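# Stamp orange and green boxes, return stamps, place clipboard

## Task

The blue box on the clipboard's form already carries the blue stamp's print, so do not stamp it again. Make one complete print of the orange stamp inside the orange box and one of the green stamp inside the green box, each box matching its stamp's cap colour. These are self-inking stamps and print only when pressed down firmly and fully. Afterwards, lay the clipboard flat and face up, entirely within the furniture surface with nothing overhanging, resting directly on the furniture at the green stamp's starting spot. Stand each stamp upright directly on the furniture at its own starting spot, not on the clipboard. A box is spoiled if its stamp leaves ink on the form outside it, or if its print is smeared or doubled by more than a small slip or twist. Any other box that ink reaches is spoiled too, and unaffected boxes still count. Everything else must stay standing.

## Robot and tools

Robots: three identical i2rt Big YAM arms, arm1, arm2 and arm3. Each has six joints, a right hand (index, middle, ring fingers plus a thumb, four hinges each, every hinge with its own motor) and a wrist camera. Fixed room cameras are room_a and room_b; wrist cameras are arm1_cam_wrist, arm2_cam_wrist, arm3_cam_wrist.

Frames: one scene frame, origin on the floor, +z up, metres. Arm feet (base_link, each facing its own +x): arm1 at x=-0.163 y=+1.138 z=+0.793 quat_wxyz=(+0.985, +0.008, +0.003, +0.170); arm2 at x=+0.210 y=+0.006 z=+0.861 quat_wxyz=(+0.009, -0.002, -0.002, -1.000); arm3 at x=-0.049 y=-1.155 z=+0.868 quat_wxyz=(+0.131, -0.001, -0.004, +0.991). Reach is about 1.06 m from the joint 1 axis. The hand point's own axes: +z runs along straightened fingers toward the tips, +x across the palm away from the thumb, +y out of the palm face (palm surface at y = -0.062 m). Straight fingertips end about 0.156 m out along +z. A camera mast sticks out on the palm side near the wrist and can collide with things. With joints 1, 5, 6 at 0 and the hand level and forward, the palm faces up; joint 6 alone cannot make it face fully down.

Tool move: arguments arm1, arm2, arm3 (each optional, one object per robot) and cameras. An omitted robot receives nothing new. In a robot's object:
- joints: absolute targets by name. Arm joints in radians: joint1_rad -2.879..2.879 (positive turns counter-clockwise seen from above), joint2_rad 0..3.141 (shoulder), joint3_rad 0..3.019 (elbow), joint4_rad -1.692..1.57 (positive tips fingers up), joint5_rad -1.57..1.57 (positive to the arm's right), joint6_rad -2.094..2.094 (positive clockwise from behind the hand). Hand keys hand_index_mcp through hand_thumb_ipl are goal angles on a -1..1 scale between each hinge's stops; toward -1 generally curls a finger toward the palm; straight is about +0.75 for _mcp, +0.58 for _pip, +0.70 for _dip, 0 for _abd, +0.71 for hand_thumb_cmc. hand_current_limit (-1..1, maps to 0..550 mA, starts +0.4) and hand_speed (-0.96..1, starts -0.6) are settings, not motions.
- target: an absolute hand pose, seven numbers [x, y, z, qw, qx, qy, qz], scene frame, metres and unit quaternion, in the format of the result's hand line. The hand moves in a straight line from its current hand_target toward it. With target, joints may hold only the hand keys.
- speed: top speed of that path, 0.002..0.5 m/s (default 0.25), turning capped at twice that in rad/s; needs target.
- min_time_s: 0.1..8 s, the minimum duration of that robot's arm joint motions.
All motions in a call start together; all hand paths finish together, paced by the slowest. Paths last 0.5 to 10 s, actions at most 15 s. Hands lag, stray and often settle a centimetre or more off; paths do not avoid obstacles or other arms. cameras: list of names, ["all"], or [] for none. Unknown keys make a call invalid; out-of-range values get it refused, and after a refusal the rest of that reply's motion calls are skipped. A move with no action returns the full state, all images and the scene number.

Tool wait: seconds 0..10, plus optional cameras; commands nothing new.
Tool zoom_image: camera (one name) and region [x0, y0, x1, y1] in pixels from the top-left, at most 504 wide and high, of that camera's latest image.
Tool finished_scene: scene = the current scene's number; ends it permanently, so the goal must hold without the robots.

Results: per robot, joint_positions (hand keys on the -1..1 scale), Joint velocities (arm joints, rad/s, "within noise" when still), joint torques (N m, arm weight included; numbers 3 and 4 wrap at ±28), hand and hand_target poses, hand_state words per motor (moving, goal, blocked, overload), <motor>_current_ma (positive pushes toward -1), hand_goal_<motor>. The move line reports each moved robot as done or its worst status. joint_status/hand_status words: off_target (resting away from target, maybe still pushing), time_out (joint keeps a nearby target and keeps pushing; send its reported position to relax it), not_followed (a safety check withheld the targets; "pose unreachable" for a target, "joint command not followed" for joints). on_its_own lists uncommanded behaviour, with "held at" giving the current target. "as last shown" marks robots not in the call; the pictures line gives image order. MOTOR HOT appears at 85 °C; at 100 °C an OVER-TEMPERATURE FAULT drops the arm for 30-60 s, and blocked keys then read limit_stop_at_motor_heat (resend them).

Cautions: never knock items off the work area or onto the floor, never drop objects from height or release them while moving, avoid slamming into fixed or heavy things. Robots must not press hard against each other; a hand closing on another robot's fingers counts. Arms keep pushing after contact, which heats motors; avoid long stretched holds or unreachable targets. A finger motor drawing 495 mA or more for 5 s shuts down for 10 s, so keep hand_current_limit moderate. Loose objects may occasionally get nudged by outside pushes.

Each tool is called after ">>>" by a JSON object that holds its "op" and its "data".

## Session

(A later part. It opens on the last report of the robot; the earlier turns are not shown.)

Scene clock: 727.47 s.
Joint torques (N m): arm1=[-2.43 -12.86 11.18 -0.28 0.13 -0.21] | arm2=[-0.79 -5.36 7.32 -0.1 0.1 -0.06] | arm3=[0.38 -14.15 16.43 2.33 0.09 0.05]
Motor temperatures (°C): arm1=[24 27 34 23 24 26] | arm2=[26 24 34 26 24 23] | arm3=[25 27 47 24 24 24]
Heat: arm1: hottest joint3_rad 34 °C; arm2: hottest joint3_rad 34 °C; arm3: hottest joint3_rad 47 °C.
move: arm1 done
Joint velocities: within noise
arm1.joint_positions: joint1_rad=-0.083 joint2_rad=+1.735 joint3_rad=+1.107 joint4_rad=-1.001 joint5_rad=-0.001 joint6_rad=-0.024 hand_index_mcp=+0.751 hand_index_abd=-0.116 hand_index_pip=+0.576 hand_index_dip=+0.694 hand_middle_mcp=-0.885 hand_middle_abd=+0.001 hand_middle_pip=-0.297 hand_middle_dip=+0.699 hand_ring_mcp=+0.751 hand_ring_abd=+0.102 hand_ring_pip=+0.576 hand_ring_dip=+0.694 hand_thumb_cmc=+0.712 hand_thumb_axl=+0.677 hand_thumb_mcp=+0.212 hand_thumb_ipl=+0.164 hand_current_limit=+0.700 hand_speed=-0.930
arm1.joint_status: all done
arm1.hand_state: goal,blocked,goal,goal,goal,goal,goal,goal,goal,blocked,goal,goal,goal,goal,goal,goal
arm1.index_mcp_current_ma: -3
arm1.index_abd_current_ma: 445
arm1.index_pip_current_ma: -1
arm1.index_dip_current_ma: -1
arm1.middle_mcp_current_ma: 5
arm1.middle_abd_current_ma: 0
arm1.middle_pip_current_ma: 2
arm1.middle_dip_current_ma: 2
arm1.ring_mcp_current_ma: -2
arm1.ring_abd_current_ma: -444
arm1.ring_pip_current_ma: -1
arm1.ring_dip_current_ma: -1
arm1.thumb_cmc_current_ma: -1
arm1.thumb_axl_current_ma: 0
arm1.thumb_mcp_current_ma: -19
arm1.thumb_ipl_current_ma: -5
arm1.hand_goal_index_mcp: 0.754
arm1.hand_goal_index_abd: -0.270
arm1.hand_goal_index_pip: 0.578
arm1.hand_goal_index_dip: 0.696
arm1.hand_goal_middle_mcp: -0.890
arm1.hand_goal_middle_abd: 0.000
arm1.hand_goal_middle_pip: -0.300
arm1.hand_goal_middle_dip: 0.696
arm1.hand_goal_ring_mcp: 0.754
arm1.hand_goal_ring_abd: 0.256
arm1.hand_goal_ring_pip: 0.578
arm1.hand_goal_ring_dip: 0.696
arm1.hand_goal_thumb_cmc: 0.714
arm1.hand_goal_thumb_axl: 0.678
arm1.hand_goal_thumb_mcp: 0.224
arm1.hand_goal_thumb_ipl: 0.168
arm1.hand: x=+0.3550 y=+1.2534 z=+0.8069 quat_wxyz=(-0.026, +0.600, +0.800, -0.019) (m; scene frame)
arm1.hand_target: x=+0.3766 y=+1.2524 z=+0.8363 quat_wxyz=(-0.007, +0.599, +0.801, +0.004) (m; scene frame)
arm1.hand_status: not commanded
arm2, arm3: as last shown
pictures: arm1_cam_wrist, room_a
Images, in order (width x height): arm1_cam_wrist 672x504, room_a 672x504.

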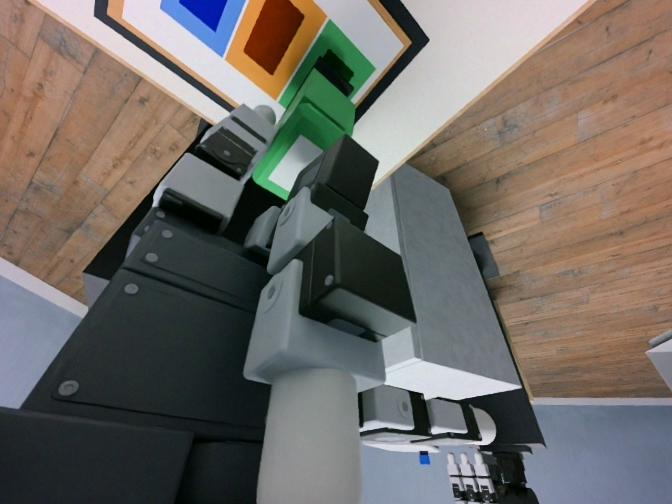

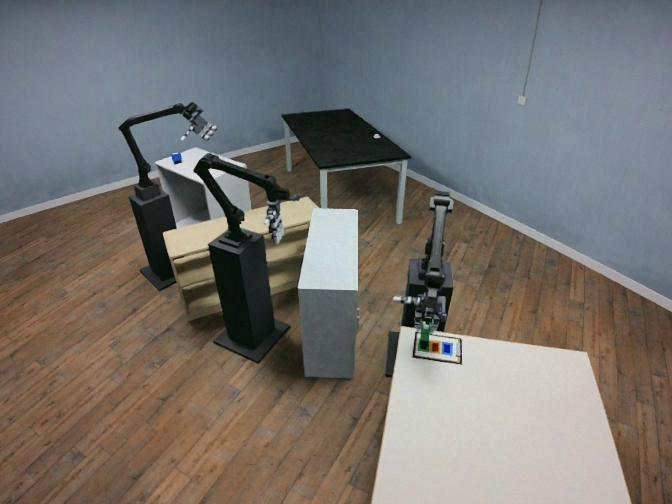

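>>> {"op": "move", "data": {"arm1": {"joints": {"joint2_rad": 1.67, "joint3_rad": 1.24, "joint4_rad": -1.13}, "min_time_s": 1.5}, "cameras": ["arm1_cam_wrist", "room_a"]}}

>>> {"op": "zoom_image", "data": {"camera": "room_a", "region": [400, 310, 470, 370]}}

>>> {"op": "zoom_image", "data": {"camera": "arm1_cam_wrist", "region": [100, 0, 430, 200]}}

Scene clock: 729.43 s.
Joint torques (N m): arm1=[-2.55 -12.86 12.05 -0.24 0.13 -0.2] | arm2=[-0.79 -5.36 7.32 -0.08 0.1 -0.06] | arm3=[0.38 -14.1 16.42 2.32 0.09 0.06]
Motor temperatures (°C): arm1=[24 27 34 23 24 26] | arm2=[26 24 34 26 24 23] | arm3=[25 27 47 24 24 24]
Heat: arm1: hottest joint3_rad 34 °C; arm2: hottest joint3_rad 34 °C; arm3: hottest joint3_rad 47 °C.
move: arm1 done
Joint velocities: within noise
arm1.joint_positions: joint1_rad=-0.083 joint2_rad=+1.695 joint3_rad=+1.194 joint4_rad=-1.122 joint5_rad=-0.001 joint6_rad=-0.024 hand_index_mcp=+0.751 hand_index_abd=-0.116 hand_index_pip=+0.576 hand_index_dip=+0.694 hand_middle_mcp=-0.885 hand_middle_abd=+0.001 hand_middle_pip=-0.297 hand_middle_dip=+0.699 hand_ring_mcp=+0.751 hand_ring_abd=+0.102 hand_ring_pip=+0.576 hand_ring_dip=+0.694 hand_thumb_cmc=+0.712 hand_thumb_axl=+0.677 hand_thumb_mcp=+0.212 hand_thumb_ipl=+0.164 hand_current_limit=+0.700 hand_speed=-0.930
arm1.joint_status: all done
arm1.hand_state: goal,blocked,goal,goal,goal,goal,goal,goal,goal,blocked,goal,goal,goal,goal,goal,goal
arm1.index_mcp_current_ma: -3
arm1.index_abd_current_ma: 445
arm1.index_pip_current_ma: -1
arm1.index_dip_current_ma: -1
arm1.middle_mcp_current_ma: 5
arm1.middle_abd_current_ma: 0
arm1.middle_pip_current_ma: 2
arm1.middle_dip_current_ma: 2
arm1.ring_mcp_current_ma: -2
arm1.ring_abd_current_ma: -444
arm1.ring_pip_current_ma: -1
arm1.ring_dip_current_ma: -1
arm1.thumb_cmc_current_ma: -1
arm1.thumb_axl_current_ma: 0
arm1.thumb_mcp_current_ma: -19
arm1.thumb_ipl_current_ma: -5
arm1.hand_goal_index_mcp: 0.754
arm1.hand_goal_index_abd: -0.270
arm1.hand_goal_index_pip: 0.578
arm1.hand_goal_index_dip: 0.696
arm1.hand_goal_middle_mcp: -0.890
arm1.hand_goal_middle_abd: 0.000
arm1.hand_goal_middle_pip: -0.300
arm1.hand_goal_middle_dip: 0.696
arm1.hand_goal_ring_mcp: 0.754
arm1.hand_goal_ring_abd: 0.256
arm1.hand_goal_ring_pip: 0.578
arm1.hand_goal_ring_dip: 0.696
arm1.hand_goal_thumb_cmc: 0.714
arm1.hand_goal_thumb_axl: 0.678
arm1.hand_goal_thumb_mcp: 0.224
arm1.hand_goal_thumb_ipl: 0.168
arm1.hand: x=+0.3679 y=+1.2560 z=+0.8533 quat_wxyz=(-0.024, +0.600, +0.800, -0.017) (m; scene frame)
arm1.hand_target: x=+0.3878 y=+1.2544 z=+0.8852 quat_wxyz=(-0.004, +0.599, +0.801, +0.008) (m; scene frame)
arm1.hand_status: not commanded
arm2, arm3: as last shown
pictures: arm1_cam_wrist, room_a
Images, in order (width x height): arm1_cam_wrist 672x504, room_a 672x504.

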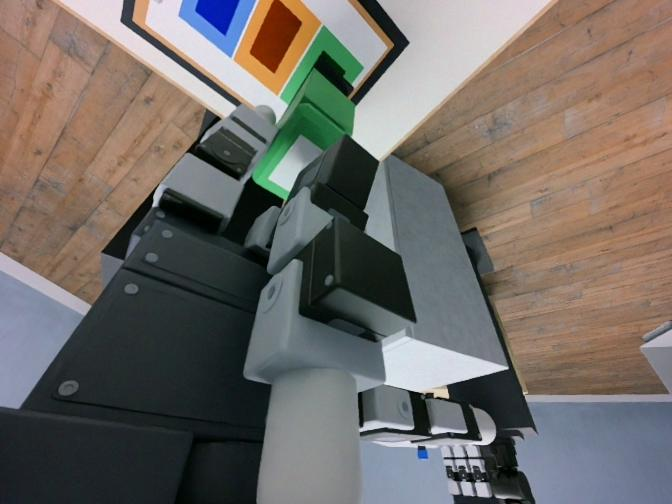

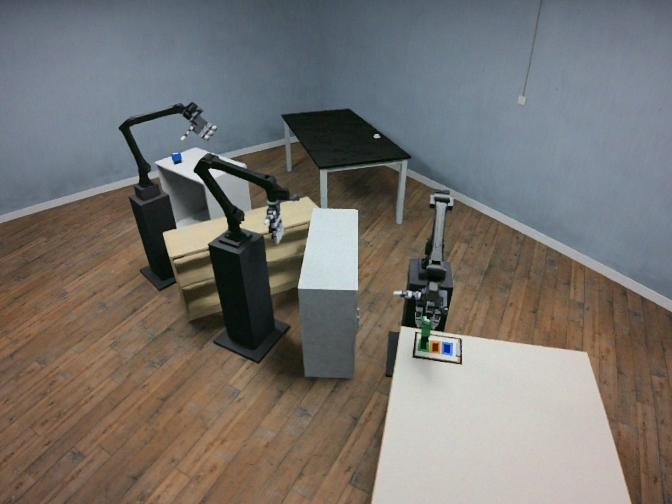

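Scaled by 7.200 from the camera's 672x504 image, which has a finer 960x720 frame.

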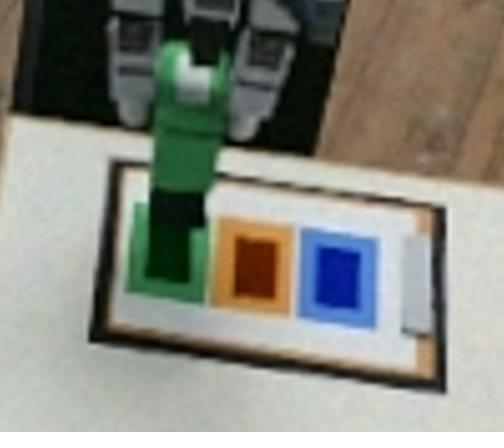

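Scaled by 1.527 from the camera's 672x504 image, which has a finer 960x720 frame.

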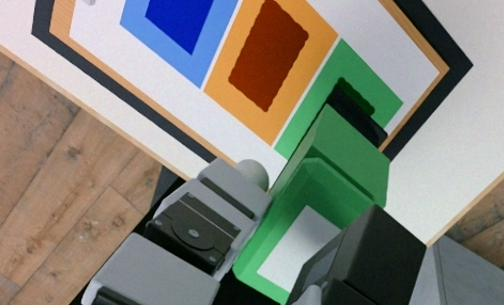

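>>> {"op": "move", "data": {"arm1": {"joints": {"joint2_rad": 1.625, "joint3_rad": 1.291, "joint4_rad": -1.175}, "min_time_s": 1.5}}}

>>> {"op": "move", "data": {"arm1": {"joints": {"joint1_rad": 0.6335, "joint2_rad": 2.073, "joint3_rad": 1.687, "joint4_rad": -1.190, "joint6_rad": 0.501}, "min_time_s": 4.0}, "cameras": ["arm1_cam_wrist", "room_a"]}}

>>> {"op": "zoom_image", "data": {"camera": "room_a", "region": [410, 320, 470, 370]}}

Scene clock: 731.60 s.
Joint torques (N m): arm1=[-2.49 -13.1 12.79 -0.09 0.13 -0.21] | arm2=[-0.73 -5.36 7.31 -0.1 0.1 -0.06] | arm3=[0.44 -14.15 16.43 2.33 0.09 0.05]
Motor temperatures (°C): arm1=[24 27 34 23 24 26] | arm2=[26 24 34 26 24 23] | arm3=[25 27 48 24 24 24]
Heat: arm1: hottest joint3_rad 34 °C; arm2: hottest joint3_rad 34 °C; arm3: hottest joint3_rad 48 °C.
move: arm1 done
Joint velocities: within noise
arm1.joint_positions: joint1_rad=-0.083 joint2_rad=+1.651 joint3_rad=+1.242 joint4_rad=-1.167 joint5_rad=-0.001 joint6_rad=-0.024 hand_index_mcp=+0.751 hand_index_abd=-0.116 hand_index_pip=+0.576 hand_index_dip=+0.694 hand_middle_mcp=-0.885 hand_middle_abd=+0.001 hand_middle_pip=-0.297 hand_middle_dip=+0.699 hand_ring_mcp=+0.751 hand_ring_abd=+0.102 hand_ring_pip=+0.576 hand_ring_dip=+0.694 hand_thumb_cmc=+0.712 hand_thumb_axl=+0.677 hand_thumb_mcp=+0.212 hand_thumb_ipl=+0.164 hand_current_limit=+0.700 hand_speed=-0.930
arm1.joint_status: all done
arm1.hand_state: goal,blocked,goal,goal,goal,goal,goal,goal,goal,blocked,goal,goal,goal,goal,goal,goal
arm1.index_mcp_current_ma: -3
arm1.index_abd_current_ma: 445
arm1.index_pip_current_ma: -1
arm1.index_dip_current_ma: -1
arm1.middle_mcp_current_ma: 5
arm1.middle_abd_current_ma: 0
arm1.middle_pip_current_ma: 2
arm1.middle_dip_current_ma: 2
arm1.ring_mcp_current_ma: -2
arm1.ring_abd_current_ma: -444
arm1.ring_pip_current_ma: -1
arm1.ring_dip_current_ma: -1
arm1.thumb_cmc_current_ma: -1
arm1.thumb_axl_current_ma: 0
arm1.thumb_mcp_current_ma: -19
arm1.thumb_ipl_current_ma: -5
arm1.hand_goal_index_mcp: 0.754
arm1.hand_goal_index_abd: -0.270
arm1.hand_goal_index_pip: 0.578
arm1.hand_goal_index_dip: 0.696
arm1.hand_goal_middle_mcp: -0.890
arm1.hand_goal_middle_abd: 0.000
arm1.hand_goal_middle_pip: -0.300
arm1.hand_goal_middle_dip: 0.696
arm1.hand_goal_ring_mcp: 0.754
arm1.hand_goal_ring_abd: 0.256
arm1.hand_goal_ring_pip: 0.578
arm1.hand_goal_ring_dip: 0.696
arm1.hand_goal_thumb_cmc: 0.714
arm1.hand_goal_thumb_axl: 0.678
arm1.hand_goal_thumb_mcp: 0.224
arm1.hand_goal_thumb_ipl: 0.168
arm1.hand: x=+0.3785 y=+1.2582 z=+0.8932 quat_wxyz=(-0.010, +0.600, +0.800, +0.002) (m; scene frame)
arm1.hand_target: x=+0.3971 y=+1.2560 z=+0.9281 quat_wxyz=(+0.012, +0.599, +0.800, +0.027) (m; scene frame)
arm1.hand_status: not commanded
arm2, arm3: as last shown
pictures: none

Scene clock: 736.10 s.
Joint torques (N m): arm1=[-0.79 -14.51 12.77 -0.21 0.24 0.1] | arm2=[-0.85 -5.36 7.31 -0.09 0.1 -0.06] | arm3=[0.38 -14.15 16.43 2.32 0.09 0.05]
Motor temperatures (°C): arm1=[24 27 35 23 24 26] | arm2=[26 24 34 26 24 23] | arm3=[25 27 48 24 24 24]
Heat: arm1: hottest joint3_rad 35 °C; arm2: hottest joint3_rad 34 °C; arm3: hottest joint3_rad 48 °C.
move: arm1 done
Joint velocities: within noise
arm1.joint_positions: joint1_rad=+0.631 joint2_rad=+2.055 joint3_rad=+1.636 joint4_rad=-1.182 joint5_rad=-0.001 joint6_rad=+0.483 hand_index_mcp=+0.752 hand_index_abd=-0.116 hand_index_pip=+0.577 hand_index_dip=+0.695 hand_middle_mcp=-0.885 hand_middle_abd=+0.001 hand_middle_pip=-0.297 hand_middle_dip=+0.699 hand_ring_mcp=+0.752 hand_ring_abd=+0.102 hand_ring_pip=+0.577 hand_ring_dip=+0.695 hand_thumb_cmc=+0.712 hand_thumb_axl=+0.677 hand_thumb_mcp=+0.212 hand_thumb_ipl=+0.164 hand_current_limit=+0.700 hand_speed=-0.930
arm1.joint_status: all done
arm1.hand_state: goal,blocked,goal,goal,goal,goal,goal,goal,goal,blocked,goal,goal,goal,goal,goal,goal
arm1.index_mcp_current_ma: -1
arm1.index_abd_current_ma: 445
arm1.index_pip_current_ma: 0
arm1.index_dip_current_ma: 0
arm1.middle_mcp_current_ma: 5
arm1.middle_abd_current_ma: 0
arm1.middle_pip_current_ma: 2
arm1.middle_dip_current_ma: 2
arm1.ring_mcp_current_ma: -1
arm1.ring_abd_current_ma: -444
arm1.ring_pip_current_ma: 0
arm1.ring_dip_current_ma: 0
arm1.thumb_cmc_current_ma: -1
arm1.thumb_axl_current_ma: 0
arm1.thumb_mcp_current_ma: -19
arm1.thumb_ipl_current_ma: -5
arm1.hand_goal_index_mcp: 0.754
arm1.hand_goal_index_abd: -0.270
arm1.hand_goal_index_pip: 0.578
arm1.hand_goal_index_dip: 0.696
arm1.hand_goal_middle_mcp: -0.890
arm1.hand_goal_middle_abd: 0.000
arm1.hand_goal_middle_pip: -0.300
arm1.hand_goal_middle_dip: 0.696
arm1.hand_goal_ring_mcp: 0.754
arm1.hand_goal_ring_abd: 0.256
arm1.hand_goal_ring_pip: 0.578
arm1.hand_goal_ring_dip: 0.696
arm1.hand_goal_thumb_cmc: 0.714
arm1.hand_goal_thumb_axl: 0.678
arm1.hand_goal_thumb_mcp: 0.224
arm1.hand_goal_thumb_ipl: 0.168
arm1.hand: x=+0.2605 y=+1.6526 z=+0.8261 quat_wxyz=(-0.008, +0.515, +0.857, -0.011) (m; scene frame)
arm1.hand_target: x=+0.2690 y=+1.6657 z=+0.8353 quat_wxyz=(-0.007, +0.521, +0.853, +0.002) (m; scene frame)
arm1.hand_status: not commanded
arm2.joint_positions: joint1_rad=-1.273 joint2_rad=+1.063 joint3_rad=+0.756 joint4_rad=-1.201 joint5_rad=+0.000 joint6_rad=+0.010 hand_index_mcp=+0.751 hand_index_abd=-0.001 hand_index_pip=+0.575 hand_index_dip=+0.693 hand_middle_mcp=+0.751 hand_middle_abd=+0.000 hand_middle_pip=+0.575 hand_middle_dip=+0.694 hand_ring_mcp=+0.751 hand_ring_abd=+0.000 hand_ring_pip=+0.575 hand_ring_dip=+0.693 hand_thumb_cmc=+0.712 hand_thumb_axl=+0.677 hand_thumb_mcp=+0.222 hand_thumb_ipl=+0.163 hand_current_limit=+0.700 hand_speed=-0.850
arm2.joint_status: not commanded
arm2.hand_state: goal,goal,goal,goal,goal,goal,goal,goal,goal,goal,goal,goal,goal,goal,goal,goal
arm2.index_mcp_current_ma: -10
arm2.index_abd_current_ma: -3
arm2.index_pip_current_ma: -10
arm2.index_dip_current_ma: -9
arm2.middle_mcp_current_ma: -11
arm2.middle_abd_current_ma: 1
arm2.middle_pip_current_ma: -9
arm2.middle_dip_current_ma: -7
arm2.ring_mcp_current_ma: -11
arm2.ring_abd_current_ma: -1
arm2.ring_pip_current_ma: -9
arm2.ring_dip_current_ma: -10
arm2.thumb_cmc_current_ma: -6
arm2.thumb_axl_current_ma: -4
arm2.thumb_mcp_current_ma: -10
arm2.thumb_ipl_current_ma: -22
arm2.hand_goal_index_mcp: 0.754
arm2.hand_goal_index_abd: 0.000
arm2.hand_goal_index_pip: 0.578
arm2.hand_goal_index_dip: 0.696
arm2.hand_goal_middle_mcp: 0.754
arm2.hand_goal_middle_abd: 0.000
arm2.hand_goal_middle_pip: 0.578
arm2.hand_goal_middle_dip: 0.696
arm2.hand_goal_ring_mcp: 0.754
arm2.hand_goal_ring_abd: 0.000
arm2.hand_goal_ring_pip: 0.578
arm2.hand_goal_ring_dip: 0.696
arm2.hand_goal_thumb_cmc: 0.714
arm2.hand_goal_thumb_axl: 0.678
arm2.hand_goal_thumb_mcp: 0.224
arm2.hand_goal_thumb_ipl: 0.168
arm2.hand: x=+0.1215 y=+0.3569 z=+0.9963 quat_wxyz=(+0.007, +0.152, -0.988, -0.029) (m; scene frame)
arm2.hand_target: x=+0.1253 y=+0.3537 z=+0.9954 quat_wxyz=(+0.006, +0.152, -0.988, -0.025) (m; scene frame)
arm2.hand_status: not commanded
arm3.joint_positions: joint1_rad=-0.661 joint2_rad=+1.359 joint3_rad=+1.551 joint4_rad=-1.019 joint5_rad=-0.001 joint6_rad=+1.030 hand_index_mcp=+1.000 hand_index_abd=+0.003 hand_index_pip=-1.000 hand_index_dip=+0.699 hand_middle_mcp=+1.000 hand_middle_abd=+0.002 hand_middle_pip=-0.998 hand_middle_dip=+0.698 hand_ring_mcp=+1.000 hand_ring_abd=+0.000 hand_ring_pip=-0.995 hand_ring_dip=+0.698 hand_thumb_cmc=+0.715 hand_thumb_axl=+0.677 hand_thumb_mcp=+0.223 hand_thumb_ipl=+0.168 hand_current_limit=+0.800 hand_speed=-0.800
arm3.joint_status: not commanded
arm3.hand_state: goal,goal,goal,goal,goal,goal,goal,goal,goal,goal,goal,goal,goal,goal,goal,goal
arm3.index_mcp_current_ma: -1
arm3.index_abd_current_ma: 5
arm3.index_pip_current_ma: 0
arm3.index_dip_current_ma: 5
arm3.middle_mcp_current_ma: 0
arm3.middle_abd_current_ma: 3
arm3.middle_pip_current_ma: 4
arm3.middle_dip_current_ma: 4
arm3.ring_mcp_current_ma: 0
arm3.ring_abd_current_ma: 0
arm3.ring_pip_current_ma: 11
arm3.ring_dip_current_ma: 5
arm3.thumb_cmc_current_ma: 1
arm3.thumb_axl_current_ma: -1
arm3.thumb_mcp_current_ma: -9
arm3.thumb_ipl_current_ma: -1
arm3.hand_goal_index_mcp: 1.000
arm3.hand_goal_index_abd: 0.000
arm3.hand_goal_index_pip: -1.000
arm3.hand_goal_index_dip: 0.696
arm3.hand_goal_middle_mcp: 1.000
arm3.hand_goal_middle_abd: 0.000
arm3.hand_goal_middle_pip: -1.000
arm3.hand_goal_middle_dip: 0.696
arm3.hand_goal_ring_mcp: 1.000
arm3.hand_goal_ring_abd: 0.000
arm3.hand_goal_ring_pip: -1.000
arm3.hand_goal_ring_dip: 0.696
arm3.hand_goal_thumb_cmc: 0.714
arm3.hand_goal_thumb_axl: 0.678
arm3.hand_goal_thumb_mcp: 0.226
arm3.hand_goal_thumb_ipl: 0.168
arm3.hand: x=-0.3254 y=-0.6529 z=+1.2925 quat_wxyz=(-0.269, +0.176, +0.914, +0.246) (m; scene frame)
arm3.hand_target: x=-0.3295 y=-0.6478 z=+1.3228 quat_wxyz=(-0.294, +0.178, +0.901, +0.266) (m; scene frame)
arm3.hand_status: not commanded
pictures: arm1_cam_wrist, room_a
Images, in order (width x height): arm1_cam_wrist 672x504, room_a 672x504.

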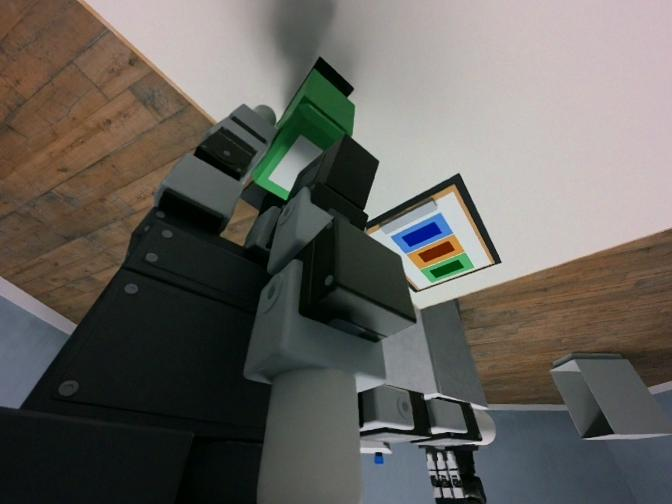

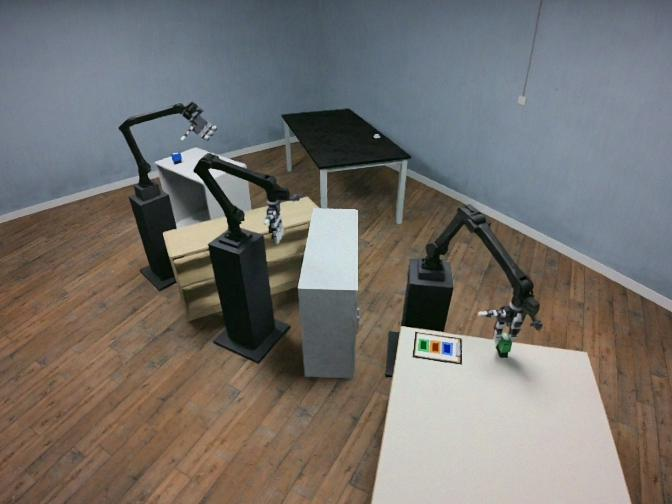

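Scaled by 8.400 from the camera's 672x504 image, which has a finer 960x720 frame.

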